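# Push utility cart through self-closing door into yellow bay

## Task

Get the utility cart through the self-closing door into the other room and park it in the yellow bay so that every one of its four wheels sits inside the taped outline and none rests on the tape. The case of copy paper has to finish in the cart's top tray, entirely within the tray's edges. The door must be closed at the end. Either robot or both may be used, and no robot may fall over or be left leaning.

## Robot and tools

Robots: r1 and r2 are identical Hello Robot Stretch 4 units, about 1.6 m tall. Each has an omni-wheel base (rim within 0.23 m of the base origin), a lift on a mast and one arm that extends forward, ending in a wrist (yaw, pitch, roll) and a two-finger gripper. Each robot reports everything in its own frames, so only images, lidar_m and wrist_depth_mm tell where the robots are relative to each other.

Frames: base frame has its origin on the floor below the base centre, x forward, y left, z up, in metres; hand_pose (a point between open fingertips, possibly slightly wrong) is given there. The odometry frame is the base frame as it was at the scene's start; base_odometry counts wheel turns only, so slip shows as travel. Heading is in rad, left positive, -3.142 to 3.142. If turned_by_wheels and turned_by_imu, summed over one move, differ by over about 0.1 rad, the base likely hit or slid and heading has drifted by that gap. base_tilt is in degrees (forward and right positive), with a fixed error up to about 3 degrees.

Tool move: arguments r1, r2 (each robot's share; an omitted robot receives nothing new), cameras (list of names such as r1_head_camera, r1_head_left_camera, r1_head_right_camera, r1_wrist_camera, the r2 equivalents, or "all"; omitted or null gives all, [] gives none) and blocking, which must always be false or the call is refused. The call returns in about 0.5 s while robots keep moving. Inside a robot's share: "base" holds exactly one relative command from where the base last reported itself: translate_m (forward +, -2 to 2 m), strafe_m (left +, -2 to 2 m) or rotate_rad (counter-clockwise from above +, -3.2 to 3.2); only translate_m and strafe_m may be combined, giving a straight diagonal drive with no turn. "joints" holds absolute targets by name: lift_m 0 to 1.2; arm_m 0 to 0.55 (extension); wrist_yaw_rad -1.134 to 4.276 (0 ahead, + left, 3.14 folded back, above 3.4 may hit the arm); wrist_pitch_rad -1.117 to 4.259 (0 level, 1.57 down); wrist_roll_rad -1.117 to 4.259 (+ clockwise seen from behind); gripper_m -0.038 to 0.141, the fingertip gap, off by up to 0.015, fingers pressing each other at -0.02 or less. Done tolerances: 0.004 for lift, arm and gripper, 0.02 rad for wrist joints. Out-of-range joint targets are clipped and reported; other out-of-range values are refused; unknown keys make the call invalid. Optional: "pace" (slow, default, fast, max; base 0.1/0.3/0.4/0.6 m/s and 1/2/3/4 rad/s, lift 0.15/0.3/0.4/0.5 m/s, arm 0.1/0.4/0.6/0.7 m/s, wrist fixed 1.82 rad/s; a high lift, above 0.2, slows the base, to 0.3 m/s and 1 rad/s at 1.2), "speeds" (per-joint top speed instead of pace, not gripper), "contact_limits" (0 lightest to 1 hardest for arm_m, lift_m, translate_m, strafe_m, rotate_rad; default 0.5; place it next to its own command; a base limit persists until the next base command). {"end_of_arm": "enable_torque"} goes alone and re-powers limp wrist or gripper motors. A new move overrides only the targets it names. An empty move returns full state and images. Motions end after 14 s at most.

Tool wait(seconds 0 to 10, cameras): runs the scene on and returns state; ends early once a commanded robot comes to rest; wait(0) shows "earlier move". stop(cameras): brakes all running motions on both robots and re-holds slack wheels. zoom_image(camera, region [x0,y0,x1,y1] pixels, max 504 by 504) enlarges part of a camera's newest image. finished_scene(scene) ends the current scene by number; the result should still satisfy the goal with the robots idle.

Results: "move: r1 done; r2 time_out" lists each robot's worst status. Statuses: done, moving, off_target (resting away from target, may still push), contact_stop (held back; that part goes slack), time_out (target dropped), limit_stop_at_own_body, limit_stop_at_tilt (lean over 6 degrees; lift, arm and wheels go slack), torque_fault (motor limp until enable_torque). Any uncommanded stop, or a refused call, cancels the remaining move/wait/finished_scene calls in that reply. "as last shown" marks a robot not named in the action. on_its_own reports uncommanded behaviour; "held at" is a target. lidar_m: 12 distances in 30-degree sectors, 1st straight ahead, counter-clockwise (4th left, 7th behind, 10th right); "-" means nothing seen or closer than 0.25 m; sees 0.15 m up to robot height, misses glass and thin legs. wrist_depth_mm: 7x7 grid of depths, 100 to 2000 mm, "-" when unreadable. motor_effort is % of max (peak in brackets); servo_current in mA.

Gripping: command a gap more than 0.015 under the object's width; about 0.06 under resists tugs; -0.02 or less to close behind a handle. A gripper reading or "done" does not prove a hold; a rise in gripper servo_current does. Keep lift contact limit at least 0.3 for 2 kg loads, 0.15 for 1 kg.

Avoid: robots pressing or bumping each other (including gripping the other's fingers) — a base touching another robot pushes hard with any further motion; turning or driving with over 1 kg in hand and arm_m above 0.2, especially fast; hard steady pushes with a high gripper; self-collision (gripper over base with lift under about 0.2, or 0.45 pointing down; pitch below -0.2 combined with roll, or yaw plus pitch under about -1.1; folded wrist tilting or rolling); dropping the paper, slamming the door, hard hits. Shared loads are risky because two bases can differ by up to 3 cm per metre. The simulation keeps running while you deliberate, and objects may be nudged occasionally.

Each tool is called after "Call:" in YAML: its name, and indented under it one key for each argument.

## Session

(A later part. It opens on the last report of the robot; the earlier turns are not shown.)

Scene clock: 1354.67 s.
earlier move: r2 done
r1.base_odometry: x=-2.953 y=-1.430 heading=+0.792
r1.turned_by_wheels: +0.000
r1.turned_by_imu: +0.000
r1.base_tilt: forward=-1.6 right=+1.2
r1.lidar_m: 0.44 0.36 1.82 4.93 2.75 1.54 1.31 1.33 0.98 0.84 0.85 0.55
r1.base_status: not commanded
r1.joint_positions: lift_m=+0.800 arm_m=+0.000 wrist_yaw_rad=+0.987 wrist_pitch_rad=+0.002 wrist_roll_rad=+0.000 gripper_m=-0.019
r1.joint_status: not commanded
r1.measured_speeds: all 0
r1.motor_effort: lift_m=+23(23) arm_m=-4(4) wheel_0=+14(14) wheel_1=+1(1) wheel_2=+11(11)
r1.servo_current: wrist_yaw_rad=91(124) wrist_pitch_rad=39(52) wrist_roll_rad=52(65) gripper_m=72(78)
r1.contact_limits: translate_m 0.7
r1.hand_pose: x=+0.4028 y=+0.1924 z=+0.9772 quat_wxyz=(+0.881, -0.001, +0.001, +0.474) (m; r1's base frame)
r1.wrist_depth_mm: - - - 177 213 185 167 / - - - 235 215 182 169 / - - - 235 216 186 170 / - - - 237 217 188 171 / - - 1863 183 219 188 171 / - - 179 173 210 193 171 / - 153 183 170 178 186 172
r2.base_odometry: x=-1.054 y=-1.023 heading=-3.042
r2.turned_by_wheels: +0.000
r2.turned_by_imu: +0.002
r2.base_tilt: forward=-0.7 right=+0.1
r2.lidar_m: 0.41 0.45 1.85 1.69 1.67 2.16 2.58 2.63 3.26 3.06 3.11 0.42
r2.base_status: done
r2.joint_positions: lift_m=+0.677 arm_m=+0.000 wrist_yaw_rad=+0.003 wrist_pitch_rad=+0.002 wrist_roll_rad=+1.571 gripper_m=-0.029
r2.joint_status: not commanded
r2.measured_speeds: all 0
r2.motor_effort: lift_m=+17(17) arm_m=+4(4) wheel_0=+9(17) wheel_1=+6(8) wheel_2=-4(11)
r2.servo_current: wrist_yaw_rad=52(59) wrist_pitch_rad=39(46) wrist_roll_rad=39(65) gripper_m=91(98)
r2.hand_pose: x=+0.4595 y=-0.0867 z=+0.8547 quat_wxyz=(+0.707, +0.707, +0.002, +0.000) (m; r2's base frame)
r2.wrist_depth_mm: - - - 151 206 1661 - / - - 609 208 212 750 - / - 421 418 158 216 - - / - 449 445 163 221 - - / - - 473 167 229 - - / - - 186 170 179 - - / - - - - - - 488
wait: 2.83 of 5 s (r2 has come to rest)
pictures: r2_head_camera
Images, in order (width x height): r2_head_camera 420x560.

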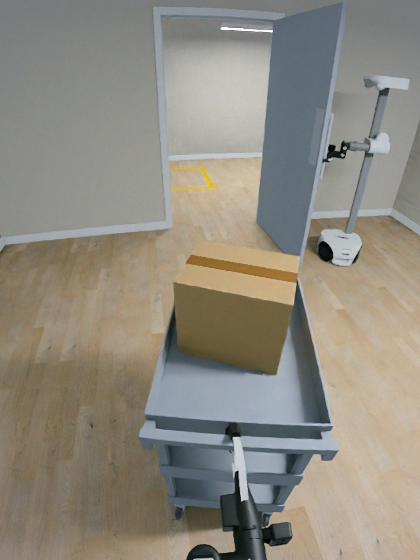

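Call:
move:
  blocking: false
  r2: {"base":{"strafe_m":-0.07},"pace":"slow"}
  cameras: []

Call:
wait:
  seconds: 5
  cameras: ["r2_head_camera"]

Call:
move:
  blocking: false
  r2: {"base":{"translate_m":0.2},"pace":"slow"}
  cameras: []

Call:
wait:
  seconds: 5
  cameras: ["r2_head_camera"]

Scene clock: 1361.10 s.
move: r2 moving
r1: as last shown
r1.base_tilt: forward=-1.5 right=+1.2
r1.lidar_m: 0.42 0.36 1.83 4.93 2.77 1.54 1.32 1.31 1.01 0.83 0.83 0.57
r1.motor_effort: lift_m=+23(23) arm_m=-3(4) wheel_0=+14(14) wheel_1=+0(1) wheel_2=+11(11)
r1.servo_current: wrist_yaw_rad=104(104) wrist_pitch_rad=39(46) wrist_roll_rad=39(59) gripper_m=78(78)
r1.contact_limits: translate_m 0.7
r1.wrist_depth_mm: - - - 178 213 185 168 / - - - 233 214 182 169 / - - - 236 216 187 169 / - - - 237 216 187 171 / - - 1808 183 220 188 172 / - - 180 173 210 193 172 / - 153 180 171 178 187 172
r2.base_odometry: x=-1.055 y=-1.008 heading=-3.042
r2.turned_by_wheels: +0.001
r2.turned_by_imu: +0.001
r2.base_tilt: forward=-0.7 right=+0.1
r2.lidar_m: 0.39 0.42 1.86 1.68 1.72 2.19 2.57 2.65 3.29 3.07 3.07 0.39
r2.base_status: strafe_m moving
r2.joint_positions: lift_m=+0.677 arm_m=+0.000 wrist_yaw_rad=+0.005 wrist_pitch_rad=+0.002 wrist_roll_rad=+1.571 gripper_m=-0.029
r2.joint_status: not commanded
r2.measured_speeds: translate_m=-0.001 strafe_m=-0.056 rotate_rad=+0.004 lift_m=+0.000 arm_m=+0.000 wrist_yaw_rad=+0.000 wrist_pitch_rad=+0.000 wrist_roll_rad=+0.000
r2.motor_effort: lift_m=+16(17) arm_m=+4(4) wheel_0=+12(15) wheel_1=-7(9) wheel_2=+0(4)
r2.servo_current: wrist_yaw_rad=33(65) wrist_pitch_rad=39(46) wrist_roll_rad=46(52) gripper_m=91(91)
r2.hand_pose: x=+0.4597 y=-0.0860 z=+0.8547 quat_wxyz=(+0.707, +0.707, +0.002, +0.001) (m; r2's base frame)
r2.wrist_depth_mm: - - - 153 208 1661 - / - - - 210 212 759 - / - 424 421 159 218 - - / - 455 439 163 224 - - / - - 477 168 229 831 - / - - 186 171 179 - - / - - - - - - 492
pictures: none
No camera images: "cameras" was empty.

Scene clock: 1362.43 s.
earlier move: r2 done
r1.base_odometry: x=-2.953 y=-1.430 heading=+0.792
r1.turned_by_wheels: +0.000
r1.turned_by_imu: +0.000
r1.base_tilt: forward=-1.6 right=+1.2
r1.lidar_m: 0.44 0.36 1.78 2.87 2.77 1.56 1.32 1.31 1.00 0.85 0.82 0.55
r1.base_status: not commanded
r1.joint_positions: lift_m=+0.800 arm_m=+0.000 wrist_yaw_rad=+0.987 wrist_pitch_rad=+0.002 wrist_roll_rad=+0.000 gripper_m=-0.019
r1.joint_status: not commanded
r1.measured_speeds: all 0
r1.on_its_own: wrist_yaw_rad is at rest, and its servo_current (111 mA) is outside its rest range (0 to 104 mA)
r1.motor_effort: lift_m=+23(23) arm_m=-4(4) wheel_0=+14(15) wheel_1=+0(1) wheel_2=+11(11)
r1.servo_current: wrist_yaw_rad=111(111) wrist_pitch_rad=46(46) wrist_roll_rad=52(59) gripper_m=72(85)
r1.contact_limits: translate_m 0.7
r1.hand_pose: x=+0.4028 y=+0.1924 z=+0.9772 quat_wxyz=(+0.881, -0.001, +0.001, +0.474) (m; r1's base frame)
r1.wrist_depth_mm: - - - 177 213 185 168 / - - - 234 215 182 169 / - - - 236 215 186 169 / - - - 236 216 187 170 / - - - 183 219 189 171 / - - 180 173 210 193 172 / - 153 182 170 178 186 172
r2.base_odometry: x=-1.061 y=-0.953 heading=-3.042
r2.turned_by_wheels: +0.000
r2.turned_by_imu: +0.000
r2.base_tilt: forward=-0.7 right=+0.1
r2.lidar_m: 0.39 0.40 1.92 1.74 1.75 2.21 2.59 2.61 3.27 2.98 3.05 0.43
r2.base_status: done
r2.joint_positions: lift_m=+0.677 arm_m=+0.000 wrist_yaw_rad=+0.006 wrist_pitch_rad=+0.002 wrist_roll_rad=+1.571 gripper_m=-0.029
r2.joint_status: not commanded
r2.measured_speeds: all 0
r2.motor_effort: lift_m=+17(17) arm_m=+4(4) wheel_0=+7(15) wheel_1=-5(9) wheel_2=+0(4)
r2.servo_current: wrist_yaw_rad=46(65) wrist_pitch_rad=39(52) wrist_roll_rad=59(59) gripper_m=98(98)
r2.hand_pose: x=+0.4598 y=-0.0856 z=+0.8547 quat_wxyz=(+0.707, +0.707, +0.003, +0.001) (m; r2's base frame)
r2.wrist_depth_mm: - - - 164 221 1661 1160 / - - - 165 224 768 - / - 427 427 167 224 820 - / - 449 442 227 229 831 - / - 469 466 170 229 831 - / - - 186 172 180 - - / - - 508 - 235 - 508
wait: 1.33 of 5 s (r2 has come to rest)
pictures: r2_head_camera
Images, in order (width x height): r2_head_camera 420x560.

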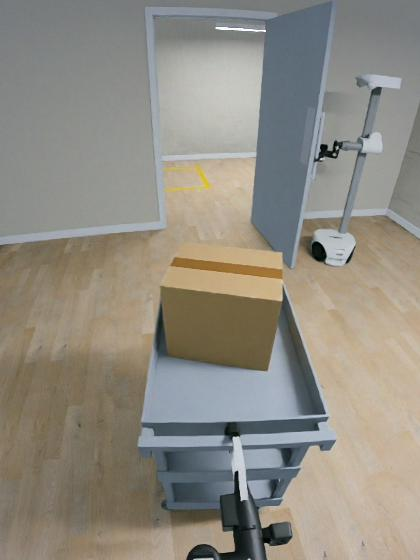

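Scene clock: 1362.93 s.
move: r2 moving
r1.base_odometry: x=-2.953 y=-1.430 heading=+0.792
r1.turned_by_wheels: +0.000
r1.turned_by_imu: +0.000
r1.base_tilt: forward=-1.6 right=+1.2
r1.lidar_m: 0.46 0.35 1.77 4.91 2.75 1.58 1.33 1.32 1.00 0.85 0.85 0.56
r1.base_status: not commanded
r1.joint_positions: lift_m=+0.800 arm_m=+0.000 wrist_yaw_rad=+0.987 wrist_pitch_rad=+0.002 wrist_roll_rad=+0.000 gripper_m=-0.019
r1.joint_status: not commanded
r1.measured_speeds: all 0
r1.motor_effort: lift_m=+23(23) arm_m=-4(4) wheel_0=+14(14) wheel_1=+0(1) wheel_2=+11(11)
r1.servo_current: wrist_yaw_rad=98(111) wrist_pitch_rad=46(52) wrist_roll_rad=46(65) gripper_m=78(78)
r1.contact_limits: translate_m 0.7
r1.hand_pose: x=+0.4028 y=+0.1924 z=+0.9772 quat_wxyz=(+0.881, -0.001, +0.001, +0.474) (m; r1's base frame)
r1.wrist_depth_mm: - - - 178 213 185 167 / - - - 234 214 182 169 / - - - 235 216 187 170 / - - 1983 236 216 188 170 / - - 1863 183 219 188 170 / - - 179 173 209 192 172 / - 153 183 170 179 186 172
r2.base_odometry: x=-1.073 y=-0.955 heading=-3.042
r2.turned_by_wheels: +0.000
r2.turned_by_imu: +0.000
r2.base_tilt: forward=-0.7 right=+0.1
r2.lidar_m: 0.39 0.41 1.89 1.76 1.76 2.23 2.57 2.64 3.27 2.97 3.05 0.42
r2.base_status: translate_m moving
r2.joint_positions: lift_m=+0.677 arm_m=+0.000 wrist_yaw_rad=+0.001 wrist_pitch_rad=+0.002 wrist_roll_rad=+1.571 gripper_m=-0.029
r2.joint_status: not commanded
r2.measured_speeds: translate_m=+0.047 strafe_m=+0.000 rotate_rad=-0.006 lift_m=+0.000 arm_m=+0.000 wrist_yaw_rad=-0.035 wrist_pitch_rad=+0.000 wrist_roll_rad=+0.000
r2.motor_effort: lift_m=+17(17) arm_m=+4(4) wheel_0=+7(12) wheel_1=+5(7) wheel_2=-13(13)
r2.servo_current: wrist_yaw_rad=46(65) wrist_pitch_rad=39(52) wrist_roll_rad=39(52) gripper_m=91(98)
r2.hand_pose: x=+0.4594 y=-0.0871 z=+0.8547 quat_wxyz=(+0.707, +0.707, +0.001, +0.000) (m; r2's base frame)
r2.wrist_depth_mm: - - - 168 227 1661 1160 / - - - 228 228 1708 - / - 500 433 169 229 820 - / - 449 445 229 229 831 - / - 469 455 171 230 831 - / - - 187 171 180 - - / - - 496 - 233 - -
pictures: none
No camera images: "cameras" was empty.

Scene clock: 1365.70 s.
earlier move: r2 done
r1.base_odometry: x=-2.953 y=-1.430 heading=+0.792
r1.turned_by_wheels: +0.000
r1.turned_by_imu: +0.000
r1.base_tilt: forward=-1.6 right=+1.2
r1.lidar_m: 0.45 0.35 1.59 4.93 2.76 1.54 1.32 1.31 0.99 0.84 0.85 0.57
r1.base_status: not commanded
r1.joint_positions: lift_m=+0.800 arm_m=+0.000 wrist_yaw_rad=+0.987 wrist_pitch_rad=+0.002 wrist_roll_rad=+0.000 gripper_m=-0.019
r1.joint_status: not commanded
r1.measured_speeds: all 0
r1.on_its_own: wrist_yaw_rad is at rest, and its servo_current (111 mA) is outside its rest range (0 to 104 mA)
r1.motor_effort: lift_m=+23(23) arm_m=-4(4) wheel_0=+14(14) wheel_1=+0(1) wheel_2=+11(11)
r1.servo_current: wrist_yaw_rad=111(111) wrist_pitch_rad=39(59) wrist_roll_rad=39(65) gripper_m=72(78)
r1.contact_limits: translate_m 0.7
r1.hand_pose: x=+0.4028 y=+0.1924 z=+0.9772 quat_wxyz=(+0.881, -0.001, +0.001, +0.474) (m; r1's base frame)
r1.wrist_depth_mm: - - - 178 213 185 168 / - - - 235 215 182 168 / - - - 236 216 187 169 / - - 1756 236 216 187 171 / - - 1708 183 219 188 171 / - - 179 173 208 192 173 / - 153 176 170 179 186 173
r2.base_odometry: x=-1.260 y=-0.973 heading=-3.043
r2.turned_by_wheels: +0.000
r2.turned_by_imu: -0.001
r2.base_tilt: forward=-0.7 right=+0.1
r2.lidar_m: 0.39 0.42 1.95 1.75 1.82 2.25 2.77 2.81 3.23 2.98 3.00 0.42
r2.base_status: done
r2.joint_positions: lift_m=+0.677 arm_m=+0.000 wrist_yaw_rad=-0.005 wrist_pitch_rad=+0.002 wrist_roll_rad=+1.571 gripper_m=-0.029
r2.joint_status: not commanded
r2.measured_speeds: all 0
r2.motor_effort: lift_m=+17(17) arm_m=+4(4) wheel_0=-1(12) wheel_1=+4(9) wheel_2=-9(16)
r2.servo_current: wrist_yaw_rad=46(65) wrist_pitch_rad=33(52) wrist_roll_rad=46(59) gripper_m=85(98)
r2.hand_pose: x=+0.4588 y=-0.0889 z=+0.8547 quat_wxyz=(+0.707, +0.707, -0.001, -0.003) (m; r2's base frame)
r2.wrist_depth_mm: - - - 161 218 1661 - / - - - 163 220 759 - / - 424 424 165 224 820 - / - 452 442 167 226 820 - / - 477 466 169 229 842 - / - - 187 171 180 - - / - - - - 236 1708 488
wait: 2.77 of 5 s (r2 has come to rest)
pictures: r2_head_camera
Images, in order (width x height): r2_head_camera 420x560.

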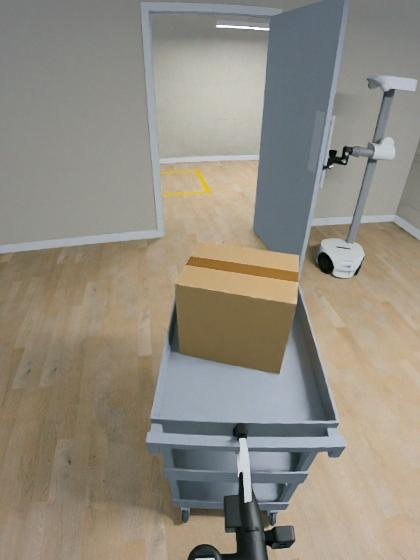

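Call:
move:
  blocking: false
  r2: {"base":{"strafe_m":-0.13},"pace":"slow"}
  cameras: []

Call:
wait:
  seconds: 5
  cameras: []

Call:
move:
  blocking: false
  r2: {"base":{"rotate_rad":0.11},"pace":"slow"}
  cameras: []

Call:
wait:
  seconds: 5
  cameras: ["r2_head_camera"]

Call:
move:
  blocking: false
  r2: {"base":{"translate_m":0.2},"pace":"slow"}
  cameras: []

Call:
wait:
  seconds: 5
  cameras: ["r2_head_camera"]

Scene clock: 1374.77 s.
move: r2 moving
r1.base_odometry: x=-2.953 y=-1.430 heading=+0.792
r1.turned_by_wheels: +0.000
r1.turned_by_imu: +0.000
r1.base_tilt: forward=-1.6 right=+1.2
r1.lidar_m: 0.43 0.36 1.58 4.94 2.78 1.57 1.32 1.30 1.02 0.84 0.84 0.56
r1.base_status: not commanded
r1.joint_positions: lift_m=+0.800 arm_m=+0.000 wrist_yaw_rad=+0.987 wrist_pitch_rad=+0.002 wrist_roll_rad=+0.000 gripper_m=-0.019
r1.joint_status: not commanded
r1.measured_speeds: all 0
r1.motor_effort: lift_m=+23(23) arm_m=-3(4) wheel_0=+14(14) wheel_1=+1(1) wheel_2=+11(11)
r1.servo_current: wrist_yaw_rad=85(111) wrist_pitch_rad=46(46) wrist_roll_rad=39(52) gripper_m=72(78)
r1.contact_limits: translate_m 0.7
r1.hand_pose: x=+0.4028 y=+0.1924 z=+0.9772 quat_wxyz=(+0.881, -0.001, +0.001, +0.474) (m; r1's base frame)
r1.wrist_depth_mm: - - - 177 213 185 168 / - - - 235 214 182 169 / - - - 235 216 187 170 / - - 1756 237 217 188 170 / - - 1576 183 218 189 171 / - - 179 173 210 193 172 / - 153 176 170 179 186 172
r2.base_odometry: x=-1.261 y=-0.959 heading=-3.042
r2.turned_by_wheels: +0.000
r2.turned_by_imu: +0.001
r2.base_tilt: forward=-0.7 right=+0.0
r2.lidar_m: 0.40 0.45 1.98 1.79 1.82 2.27 2.78 2.79 3.22 2.94 2.99 0.40
r2.base_status: strafe_m moving
r2.joint_positions: lift_m=+0.677 arm_m=+0.000 wrist_yaw_rad=-0.003 wrist_pitch_rad=+0.002 wrist_roll_rad=+1.571 gripper_m=-0.029
r2.joint_status: not commanded
r2.measured_speeds: translate_m=-0.001 strafe_m=-0.057 rotate_rad=+0.003 lift_m=+0.000 arm_m=+0.000 wrist_yaw_rad=+0.026 wrist_pitch_rad=+0.000 wrist_roll_rad=+0.000
r2.motor_effort: lift_m=+17(17) arm_m=+4(4) wheel_0=+9(11) wheel_1=-7(8) wheel_2=-1(7)
r2.servo_current: wrist_yaw_rad=39(59) wrist_pitch_rad=39(46) wrist_roll_rad=46(52) gripper_m=91(98)
r2.hand_pose: x=+0.4590 y=-0.0884 z=+0.8547 quat_wxyz=(+0.707, +0.707, +0.000, -0.002) (m; r2's base frame)
r2.wrist_depth_mm: - - - 158 216 1661 - / - - - 161 219 759 - / - 424 421 163 223 809 - / - 455 442 167 225 820 - / - 477 466 168 230 831 - / - - 186 171 180 - - / - - - - 236 1756 488
pictures: none
No camera images: "cameras" was empty.

Scene clock: 1376.73 s.
earlier move: r2 done
r1.base_odometry: x=-2.953 y=-1.430 heading=+0.792
r1.turned_by_wheels: +0.000
r1.turned_by_imu: +0.000
r1.base_tilt: forward=-1.6 right=+1.2
r1.lidar_m: 0.45 0.35 1.53 2.56 2.77 1.58 1.31 1.32 1.03 0.84 0.83 0.54
r1.base_status: not commanded
r1.joint_positions: lift_m=+0.800 arm_m=+0.000 wrist_yaw_rad=+0.987 wrist_pitch_rad=+0.002 wrist_roll_rad=+0.000 gripper_m=-0.019
r1.joint_status: not commanded
r1.measured_speeds: all 0
r1.motor_effort: lift_m=+23(23) arm_m=-3(4) wheel_0=+14(14) wheel_1=+0(1) wheel_2=+11(11)
r1.servo_current: wrist_yaw_rad=98(117) wrist_pitch_rad=46(46) wrist_roll_rad=33(72) gripper_m=72(78)
r1.contact_limits: translate_m 0.7
r1.hand_pose: x=+0.4028 y=+0.1924 z=+0.9772 quat_wxyz=(+0.881, -0.001, +0.001, +0.474) (m; r1's base frame)
r1.wrist_depth_mm: - - - 178 213 185 168 / - - - 233 215 182 169 / - - - 236 216 186 170 / - - 1661 237 216 187 171 / - - 1464 183 218 187 171 / - - 178 173 209 193 172 / - 153 176 170 179 186 172
r2.base_odometry: x=-1.272 y=-0.844 heading=-3.043
r2.turned_by_wheels: +0.000
r2.turned_by_imu: +0.001
r2.base_tilt: forward=-0.7 right=+0.0
r2.lidar_m: 0.40 0.38 2.08 1.90 1.92 2.43 2.75 2.79 3.11 2.82 2.88 0.44
r2.base_status: done
r2.joint_positions: lift_m=+0.677 arm_m=+0.000 wrist_yaw_rad=+0.007 wrist_pitch_rad=+0.002 wrist_roll_rad=+1.571 gripper_m=-0.029
r2.joint_status: not commanded
r2.measured_speeds: all 0
r2.motor_effort: lift_m=+17(17) arm_m=+3(4) wheel_0=+6(17) wheel_1=-5(8) wheel_2=+1(7)
r2.servo_current: wrist_yaw_rad=46(65) wrist_pitch_rad=39(46) wrist_roll_rad=46(59) gripper_m=91(98)
r2.hand_pose: x=+0.4599 y=-0.0854 z=+0.8547 quat_wxyz=(+0.707, +0.707, +0.003, +0.002) (m; r2's base frame)
r2.wrist_depth_mm: - - - 177 236 1708 1205 / - - - 236 236 1708 - / - - - 175 234 831 - / - 449 442 234 233 842 - / - 462 455 173 233 809 - / - - 186 173 179 - - / - - 480 - 229 - -
wait: 1.97 of 5 s (r2 has come to rest)
pictures: none
No camera images: "cameras" was empty.

Scene clock: 1377.23 s.
move: r2 moving
r1: as last shown
r1.lidar_m: 0.45 0.37 1.57 2.52 2.79 1.59 1.32 1.30 1.01 0.84 0.84 0.55
r1.motor_effort: lift_m=+23(23) arm_m=-3(4) wheel_0=+13(14) wheel_1=+0(0) wheel_2=+11(11)
r1.servo_current: wrist_yaw_rad=85(124) wrist_pitch_rad=39(46) wrist_roll_rad=52(65) gripper_m=72(78)
r1.contact_limits: translate_m 0.7
r1.wrist_depth_mm: - - - 177 213 184 168 / - - - 234 213 182 168 / - - - 236 215 186 169 / - - 1618 238 218 187 170 / - - 1618 183 219 188 171 / - - 179 173 209 192 172 / - 153 175 170 179 186 172
r2.base_odometry: x=-1.272 y=-0.844 heading=-2.947
r2.turned_by_wheels: +0.095
r2.turned_by_imu: +0.093
r2.base_tilt: forward=-0.7 right=+0.1
r2.lidar_m: 0.39 0.41 2.02 1.91 1.96 2.61 2.75 2.83 2.99 2.84 2.93 0.41
r2.base_status: rotate_rad moving
r2.joint_positions: lift_m=+0.677 arm_m=+0.000 wrist_yaw_rad=-0.007 wrist_pitch_rad=+0.002 wrist_roll_rad=+1.571 gripper_m=-0.029
r2.joint_status: not commanded
r2.measured_speeds: translate_m=+0.000 strafe_m=+0.000 rotate_rad=+0.181 lift_m=+0.000 arm_m=+0.000 wrist_yaw_rad=+0.000 wrist_pitch_rad=+0.000 wrist_roll_rad=+0.000
r2.motor_effort: lift_m=+17(17) arm_m=+4(4) wheel_0=-6(12) wheel_1=-5(8) wheel_2=-11(11)
r2.servo_current: wrist_yaw_rad=65(65) wrist_pitch_rad=39(46) wrist_roll_rad=59(59) gripper_m=91(98)
r2.hand_pose: x=+0.4586 y=-0.0896 z=+0.8547 quat_wxyz=(+0.707, +0.707, -0.002, -0.003) (m; r2's base frame)
r2.wrist_depth_mm: - - - 166 224 1661 1138 / - - - 167 225 759 - / - 427 427 168 228 820 - / - 445 442 228 229 831 - / - 469 462 171 230 831 - / - - 186 172 179 - - / - - 500 - 233 - 517
pictures: none
No camera images: "cameras" was empty.

Scene clock: 1377.70 s.
earlier move: r2 done
r1.base_odometry: x=-2.953 y=-1.430 heading=+0.792
r1.turned_by_wheels: +0.000
r1.turned_by_imu: +0.000
r1.base_tilt: forward=-1.6 right=+1.2
r1.lidar_m: 0.45 0.36 1.57 2.53 2.76 1.59 1.32 1.33 1.02 0.85 0.84 0.58
r1.base_status: not commanded
r1.joint_positions: lift_m=+0.800 arm_m=+0.000 wrist_yaw_rad=+0.987 wrist_pitch_rad=+0.002 wrist_roll_rad=+0.000 gripper_m=-0.019
r1.joint_status: not commanded
r1.measured_speeds: all 0
r1.motor_effort: lift_m=+23(23) arm_m=-4(4) wheel_0=+14(14) wheel_1=+0(1) wheel_2=+11(11)
r1.servo_current: wrist_yaw_rad=104(124) wrist_pitch_rad=46(46) wrist_roll_rad=39(65) gripper_m=72(78)
r1.contact_limits: translate_m 0.7
r1.hand_pose: x=+0.4028 y=+0.1924 z=+0.9772 quat_wxyz=(+0.881, -0.001, +0.001, +0.474) (m; r1's base frame)
r1.wrist_depth_mm: - - - 177 213 184 168 / - - - 234 214 182 169 / - - - 236 215 187 169 / - - 1618 236 217 188 171 / - - 1618 183 218 188 171 / - - 181 173 211 193 172 / - 153 176 170 179 186 172
r2.base_odometry: x=-1.272 y=-0.844 heading=-2.934
r2.turned_by_wheels: +0.013
r2.turned_by_imu: +0.013
r2.base_tilt: forward=-0.7 right=+0.1
r2.lidar_m: 0.41 0.45 2.02 1.89 1.96 2.64 2.77 2.86 3.00 2.81 2.94 0.43
r2.base_status: done
r2.joint_positions: lift_m=+0.677 arm_m=+0.000 wrist_yaw_rad=-0.006 wrist_pitch_rad=+0.002 wrist_roll_rad=+1.571 gripper_m=-0.029
r2.joint_status: not commanded
r2.measured_speeds: all 0
r2.motor_effort: lift_m=+16(17) arm_m=+4(4) wheel_0=-4(12) wheel_1=-3(8) wheel_2=-7(11)
r2.servo_current: wrist_yaw_rad=59(65) wrist_pitch_rad=39(46) wrist_roll_rad=52(65) gripper_m=91(98)
r2.hand_pose: x=+0.4587 y=-0.0892 z=+0.8547 quat_wxyz=(+0.707, +0.707, -0.001, -0.003) (m; r2's base frame)
r2.wrist_depth_mm: - - - 159 217 1576 530 / - - - 162 220 759 - / - 430 421 164 224 809 - / - 452 442 167 227 820 - / - 477 466 169 230 831 - / - - 186 172 172 - - / - - - - 236 1756 496
wait: 0.47 of 5 s (r2 has come to rest)
pictures: r2_head_camera
Images, in order (width x height): r2_head_camera 420x560.

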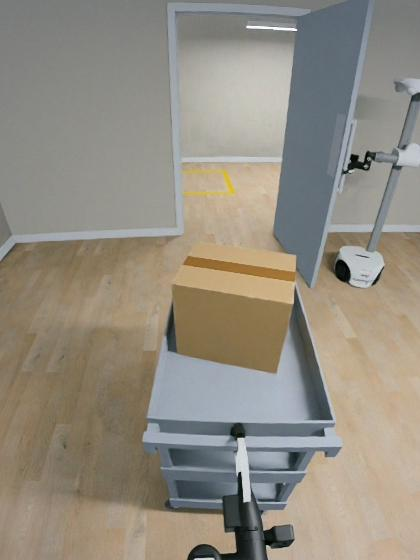

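Scene clock: 1378.20 s.
move: r2 moving
r1: as last shown
r1.lidar_m: 0.44 0.38 1.58 2.54 2.77 1.57 1.32 1.32 0.99 0.84 0.84 0.57
r1.servo_current: wrist_yaw_rad=78(111) wrist_pitch_rad=39(52) wrist_roll_rad=52(52) gripper_m=65(78)
r1.contact_limits: translate_m 0.7
r1.wrist_depth_mm: - - - 178 213 185 168 / - - - 233 214 182 169 / - - - 236 216 186 169 / - - 1661 236 216 188 171 / - - 1499 183 219 189 171 / - - 179 174 209 193 172 / - 153 176 170 178 186 172
r2.base_odometry: x=-1.284 y=-0.846 heading=-2.934
r2.turned_by_wheels: +0.000
r2.turned_by_imu: +0.000
r2.base_tilt: forward=-0.7 right=+0.1
r2.lidar_m: 0.40 0.42 1.99 1.88 1.96 2.63 2.77 2.87 2.97 2.82 2.93 0.42
r2.base_status: translate_m moving
r2.joint_positions: lift_m=+0.677 arm_m=+0.000 wrist_yaw_rad=-0.006 wrist_pitch_rad=+0.002 wrist_roll_rad=+1.571 gripper_m=-0.029
r2.joint_status: not commanded
r2.measured_speeds: translate_m=+0.049 strafe_m=+0.000 rotate_rad=-0.002 lift_m=+0.000 arm_m=+0.000 wrist_yaw_rad=+0.000 wrist_pitch_rad=+0.000 wrist_roll_rad=+0.000
r2.motor_effort: lift_m=+17(17) arm_m=+4(4) wheel_0=+4(10) wheel_1=+3(8) wheel_2=-14(16)
r2.servo_current: wrist_yaw_rad=52(65) wrist_pitch_rad=39(46) wrist_roll_rad=46(59) gripper_m=98(98)
r2.hand_pose: x=+0.4587 y=-0.0892 z=+0.8547 quat_wxyz=(+0.707, +0.707, -0.001, -0.003) (m; r2's base frame)
r2.wrist_depth_mm: - - - 160 217 1618 525 / - - - 162 220 750 - / - 430 421 164 223 820 - / - 449 442 167 226 820 - / - 473 462 169 229 831 - / - - 186 172 180 - - / - - - - 236 1808 496
pictures: none
No camera images: "cameras" was empty.

Scene clock: 1380.97 s.
earlier move: r2 done
r1.base_odometry: x=-2.953 y=-1.430 heading=+0.792
r1.turned_by_wheels: +0.000
r1.turned_by_imu: +0.000
r1.base_tilt: forward=-1.6 right=+1.2
r1.lidar_m: 0.43 0.37 1.39 4.92 2.75 1.57 1.32 1.33 0.99 0.85 0.83 0.55
r1.base_status: not commanded
r1.joint_positions: lift_m=+0.800 arm_m=+0.000 wrist_yaw_rad=+0.987 wrist_pitch_rad=+0.002 wrist_roll_rad=+0.000 gripper_m=-0.019
r1.joint_status: not commanded
r1.measured_speeds: all 0
r1.motor_effort: lift_m=+23(23) arm_m=-4(4) wheel_0=+14(14) wheel_1=+0(1) wheel_2=+11(11)
r1.servo_current: wrist_yaw_rad=85(117) wrist_pitch_rad=46(52) wrist_roll_rad=26(72) gripper_m=72(78)
r1.contact_limits: translate_m 0.7
r1.hand_pose: x=+0.4028 y=+0.1924 z=+0.9772 quat_wxyz=(+0.881, -0.001, +0.001, +0.474) (m; r1's base frame)
r1.wrist_depth_mm: - - - 177 213 185 168 / - - - 234 215 182 168 / - - - 235 216 186 170 / - - - 237 216 187 170 / - - 1464 183 219 189 172 / - - 180 173 209 193 172 / - 153 179 170 178 186 172
r2.base_odometry: x=-1.468 y=-0.885 heading=-2.934
r2.turned_by_wheels: +0.000
r2.turned_by_imu: -0.001
r2.base_tilt: forward=-0.7 right=+0.1
r2.lidar_m: 0.38 2.83 2.04 1.91 1.96 2.62 2.97 3.05 2.99 2.80 2.93 0.40
r2.base_status: done
r2.joint_positions: lift_m=+0.677 arm_m=+0.000 wrist_yaw_rad=-0.006 wrist_pitch_rad=+0.002 wrist_roll_rad=+1.571 gripper_m=-0.029
r2.joint_status: not commanded
r2.measured_speeds: all 0
r2.motor_effort: lift_m=+17(17) arm_m=+3(4) wheel_0=+1(11) wheel_1=+3(8) wheel_2=-11(18)
r2.servo_current: wrist_yaw_rad=52(65) wrist_pitch_rad=46(52) wrist_roll_rad=46(65) gripper_m=91(98)
r2.hand_pose: x=+0.4587 y=-0.0893 z=+0.8547 quat_wxyz=(+0.707, +0.707, -0.002, -0.003) (m; r2's base frame)
r2.wrist_depth_mm: - - 1708 146 200 - - / - 580 439 151 207 768 - / - 427 418 155 213 - - / - 462 449 161 220 - - / - - 480 167 228 - - / - - 186 172 180 1756 - / - - - - 243 - 466
wait: 2.77 of 5 s (r2 has come to rest)
pictures: r2_head_camera
Images, in order (width x height): r2_head_camera 420x560.

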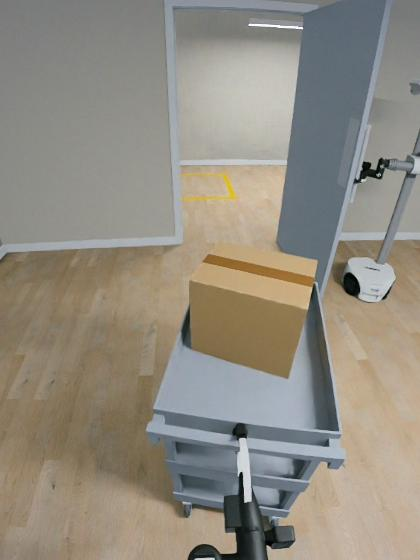

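Call:
move:
  blocking: false
  r2: {"base":{"strafe_m":-0.14},"pace":"slow"}
  cameras: []

Call:
wait:
  seconds: 5
  cameras: ["r2_head_camera"]

Call:
move:
  blocking: false
  r2: {"base":{"translate_m":0.2},"pace":"slow"}
  cameras: []

Call:
wait:
  seconds: 5
  cameras: ["r2_head_camera"]

Scene clock: 1394.17 s.
move: r2 moving
r1: as last shown
r1.lidar_m: 0.44 0.38 1.40 4.92 2.73 1.57 1.31 1.31 1.00 0.83 0.85 0.56
r1.motor_effort: lift_m=+23(23) arm_m=-4(4) wheel_0=+13(14) wheel_1=+0(1) wheel_2=+11(11)
r1.servo_current: wrist_yaw_rad=104(111) wrist_pitch_rad=39(46) wrist_roll_rad=59(65) gripper_m=78(78)
r1.contact_limits: translate_m 0.7
r1.wrist_depth_mm: - - - 178 213 185 168 / - - - 233 214 182 168 / - - - 236 216 187 169 / - - - 237 216 188 170 / - - 1430 183 219 189 171 / - - 180 173 210 193 172 / - 153 180 171 178 186 172
r2.base_odometry: x=-1.471 y=-0.871 heading=-2.934
r2.turned_by_wheels: +0.000
r2.turned_by_imu: +0.001
r2.base_tilt: forward=-0.7 right=+0.0
r2.lidar_m: 0.41 0.47 2.01 1.92 1.99 2.68 2.98 3.06 2.96 2.82 2.93 0.41
r2.base_status: strafe_m moving
r2.joint_positions: lift_m=+0.677 arm_m=+0.000 wrist_yaw_rad=-0.003 wrist_pitch_rad=+0.002 wrist_roll_rad=+1.571 gripper_m=-0.029
r2.joint_status: not commanded
r2.measured_speeds: translate_m=+0.000 strafe_m=-0.055 rotate_rad=+0.001 lift_m=+0.000 arm_m=+0.000 wrist_yaw_rad=+0.020 wrist_pitch_rad=+0.000 wrist_roll_rad=+0.000
r2.motor_effort: lift_m=+17(17) arm_m=+4(4) wheel_0=+12(12) wheel_1=-7(8) wheel_2=+0(9)
r2.servo_current: wrist_yaw_rad=52(59) wrist_pitch_rad=39(46) wrist_roll_rad=46(65) gripper_m=85(98)
r2.hand_pose: x=+0.4590 y=-0.0884 z=+0.8547 quat_wxyz=(+0.707, +0.707, +0.000, -0.002) (m; r2's base frame)
r2.wrist_depth_mm: - - 1618 144 198 - - / - 549 433 149 205 759 - / - 421 418 153 213 - - / - 459 445 160 218 - - / - - 480 166 227 - - / - - 186 171 179 1808 - / - - - - - - 469
pictures: none
No camera images: "cameras" was empty.

Scene clock: 1396.20 s.
earlier move: r2 done
r1.base_odometry: x=-2.953 y=-1.430 heading=+0.792
r1.turned_by_wheels: +0.000
r1.turned_by_imu: +0.000
r1.base_tilt: forward=-1.6 right=+1.2
r1.lidar_m: 0.45 0.38 1.34 2.27 2.77 1.56 1.31 1.31 1.01 0.84 0.82 0.56
r1.base_status: not commanded
r1.joint_positions: lift_m=+0.800 arm_m=+0.000 wrist_yaw_rad=+0.987 wrist_pitch_rad=+0.002 wrist_roll_rad=+0.000 gripper_m=-0.019
r1.joint_status: not commanded
r1.measured_speeds: all 0
r1.on_its_own: wrist_yaw_rad is at rest, and its servo_current (117 mA) is outside its rest range (0 to 104 mA)
r1.motor_effort: lift_m=+23(23) arm_m=-4(4) wheel_0=+14(15) wheel_1=+0(1) wheel_2=+11(11)
r1.servo_current: wrist_yaw_rad=117(117) wrist_pitch_rad=46(46) wrist_roll_rad=46(65) gripper_m=65(78)
r1.contact_limits: translate_m 0.7
r1.hand_pose: x=+0.4028 y=+0.1924 z=+0.9772 quat_wxyz=(+0.881, -0.001, +0.001, +0.474) (m; r1's base frame)
r1.wrist_depth_mm: - - - 177 213 185 168 / - - - 234 215 182 169 / - - - 236 216 187 169 / - - 1430 237 216 188 171 / - - 1255 183 219 189 172 / - - 181 173 210 193 172 / - 153 1205 170 178 186 172
r2.base_odometry: x=-1.497 y=-0.748 heading=-2.934
r2.turned_by_wheels: +0.000
r2.turned_by_imu: +0.001
r2.base_tilt: forward=-0.6 right=+0.0
r2.lidar_m: 0.40 0.42 2.16 2.06 2.10 2.83 2.97 3.05 2.82 2.68 2.78 0.43
r2.base_status: done
r2.joint_positions: lift_m=+0.677 arm_m=+0.000 wrist_yaw_rad=+0.007 wrist_pitch_rad=+0.002 wrist_roll_rad=+1.571 gripper_m=-0.029
r2.joint_status: not commanded
r2.measured_speeds: all 0
r2.motor_effort: lift_m=+17(17) arm_m=+4(4) wheel_0=+5(16) wheel_1=-4(8) wheel_2=+0(9)
r2.servo_current: wrist_yaw_rad=46(59) wrist_pitch_rad=33(46) wrist_roll_rad=46(65) gripper_m=91(98)
r2.hand_pose: x=+0.4598 y=-0.0855 z=+0.8547 quat_wxyz=(+0.707, +0.707, +0.003, +0.002) (m; r2's base frame)
r2.wrist_depth_mm: - - 1661 162 219 1576 1160 / - - - 164 222 759 - / - 430 427 165 224 820 - / - 445 436 226 227 820 - / - 473 462 169 229 842 - / - - 185 172 178 - - / - - - - 236 - 504
wait: 2.03 of 5 s (r2 has come to rest)
pictures: r2_head_camera
Images, in order (width x height): r2_head_camera 420x560.

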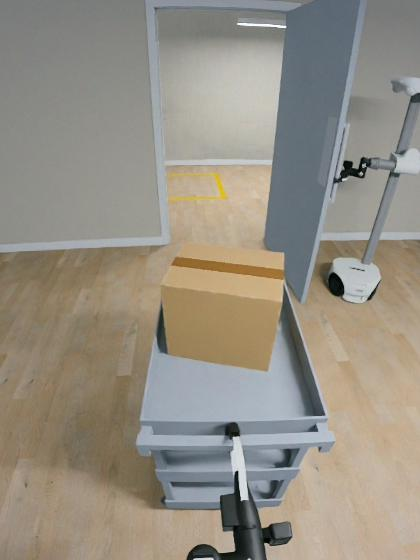

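Scene clock: 1396.70 s.
move: r2 moving
r1.base_odometry: x=-2.953 y=-1.430 heading=+0.792
r1.turned_by_wheels: +0.000
r1.turned_by_imu: +0.000
r1.base_tilt: forward=-1.6 right=+1.2
r1.lidar_m: 0.45 0.36 1.36 2.26 2.77 1.54 1.31 1.31 1.01 0.85 0.83 0.56
r1.base_status: not commanded
r1.joint_positions: lift_m=+0.800 arm_m=+0.000 wrist_yaw_rad=+0.987 wrist_pitch_rad=+0.002 wrist_roll_rad=+0.000 gripper_m=-0.019
r1.joint_status: not commanded
r1.measured_speeds: all 0
r1.motor_effort: lift_m=+23(23) arm_m=-3(4) wheel_0=+13(14) wheel_1=+0(1) wheel_2=+11(11)
r1.servo_current: wrist_yaw_rad=117(117) wrist_pitch_rad=39(52) wrist_roll_rad=33(65) gripper_m=65(78)
r1.contact_limits: translate_m 0.7
r1.hand_pose: x=+0.4028 y=+0.1924 z=+0.9772 quat_wxyz=(+0.881, -0.001, +0.001, +0.474) (m; r1's base frame)
r1.wrist_depth_mm: - - - 177 213 185 168 / - - - 235 215 182 169 / - - - 236 215 187 170 / - - 1366 237 216 188 171 / - - 1229 183 219 189 171 / - - 180 173 209 193 172 / - 153 183 170 179 186 172
r2.base_odometry: x=-1.508 y=-0.751 heading=-2.934
r2.turned_by_wheels: +0.000
r2.turned_by_imu: +0.000
r2.base_tilt: forward=-0.7 right=+0.1
r2.lidar_m: 0.40 0.43 2.18 2.04 2.13 2.85 2.97 3.06 2.81 2.71 2.78 0.40
r2.base_status: translate_m moving
r2.joint_positions: lift_m=+0.677 arm_m=+0.000 wrist_yaw_rad=+0.001 wrist_pitch_rad=+0.002 wrist_roll_rad=+1.571 gripper_m=-0.029
r2.joint_status: not commanded
r2.measured_speeds: translate_m=+0.048 strafe_m=+0.000 rotate_rad=-0.005 lift_m=+0.000 arm_m=+0.000 wrist_yaw_rad=-0.037 wrist_pitch_rad=+0.000 wrist_roll_rad=+0.000
r2.motor_effort: lift_m=+17(17) arm_m=+4(4) wheel_0=+13(13) wheel_1=+6(8) wheel_2=-12(14)
r2.servo_current: wrist_yaw_rad=46(59) wrist_pitch_rad=39(46) wrist_roll_rad=46(59) gripper_m=91(98)
r2.hand_pose: x=+0.4594 y=-0.0870 z=+0.8547 quat_wxyz=(+0.707, +0.707, +0.001, +0.000) (m; r2's base frame)
r2.wrist_depth_mm: - - - 165 223 1576 1182 / - - - 167 225 798 - / - 455 427 168 228 820 - / - 449 439 228 229 820 - / - 469 462 170 230 831 - / - - 185 171 180 - - / - - 496 - 233 - 521
pictures: none
No camera images: "cameras" was empty.

Scene clock: 1399.47 s.
earlier move: r2 done
r1.base_odometry: x=-2.953 y=-1.430 heading=+0.792
r1.turned_by_wheels: +0.000
r1.turned_by_imu: +0.000
r1.base_tilt: forward=-1.6 right=+1.2
r1.lidar_m: 0.45 0.35 1.18 4.94 2.77 1.57 1.30 1.29 1.00 0.85 0.85 0.55
r1.base_status: not commanded
r1.joint_positions: lift_m=+0.800 arm_m=+0.000 wrist_yaw_rad=+0.987 wrist_pitch_rad=+0.002 wrist_roll_rad=+0.000 gripper_m=-0.019
r1.joint_status: not commanded
r1.measured_speeds: all 0
r1.on_its_own: wrist_yaw_rad is at rest, and its servo_current (111 mA) is outside its rest range (0 to 104 mA)
r1.motor_effort: lift_m=+23(23) arm_m=-3(4) wheel_0=+14(14) wheel_1=+0(1) wheel_2=+11(11)
r1.servo_current: wrist_yaw_rad=111(117) wrist_pitch_rad=46(52) wrist_roll_rad=59(72) gripper_m=72(78)
r1.contact_limits: translate_m 0.7
r1.hand_pose: x=+0.4028 y=+0.1924 z=+0.9772 quat_wxyz=(+0.881, -0.001, +0.001, +0.474) (m; r1's base frame)
r1.wrist_depth_mm: - - - 178 213 185 168 / - - - 233 213 182 169 / - - - 236 215 187 170 / - - 1863 236 216 188 170 / - - 1229 183 217 189 171 / - - 181 173 210 192 172 / - 153 179 170 178 186 172
r2.base_odometry: x=-1.692 y=-0.789 heading=-2.934
r2.turned_by_wheels: +0.000
r2.turned_by_imu: -0.001
r2.base_tilt: forward=-0.6 right=+0.1
r2.lidar_m: 0.40 0.45 2.17 2.06 2.12 2.83 3.18 3.26 2.80 2.68 2.78 0.43
r2.base_status: done
r2.joint_positions: lift_m=+0.677 arm_m=+0.000 wrist_yaw_rad=-0.006 wrist_pitch_rad=+0.002 wrist_roll_rad=+1.571 gripper_m=-0.029
r2.joint_status: not commanded
r2.measured_speeds: all 0
r2.motor_effort: lift_m=+17(17) arm_m=+4(4) wheel_0=+1(13) wheel_1=+4(9) wheel_2=-9(18)
r2.servo_current: wrist_yaw_rad=59(65) wrist_pitch_rad=39(52) wrist_roll_rad=46(59) gripper_m=91(98)
r2.hand_pose: x=+0.4587 y=-0.0892 z=+0.8547 quat_wxyz=(+0.707, +0.707, -0.001, -0.003) (m; r2's base frame)
r2.wrist_depth_mm: - - 1499 154 210 - - / - 1863 407 212 213 - - / - 424 418 160 218 - - / - 452 445 165 224 - - / - - 473 168 229 854 - / - - 187 171 180 - - / - - - - - 1756 488
wait: 2.77 of 5 s (r2 has come to rest)
pictures: r2_head_camera
Images, in order (width x height): r2_head_camera 420x560.

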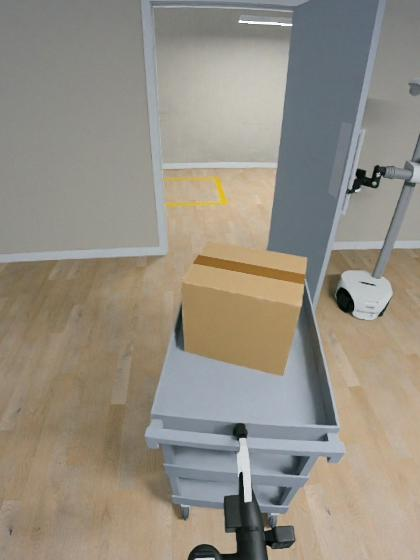

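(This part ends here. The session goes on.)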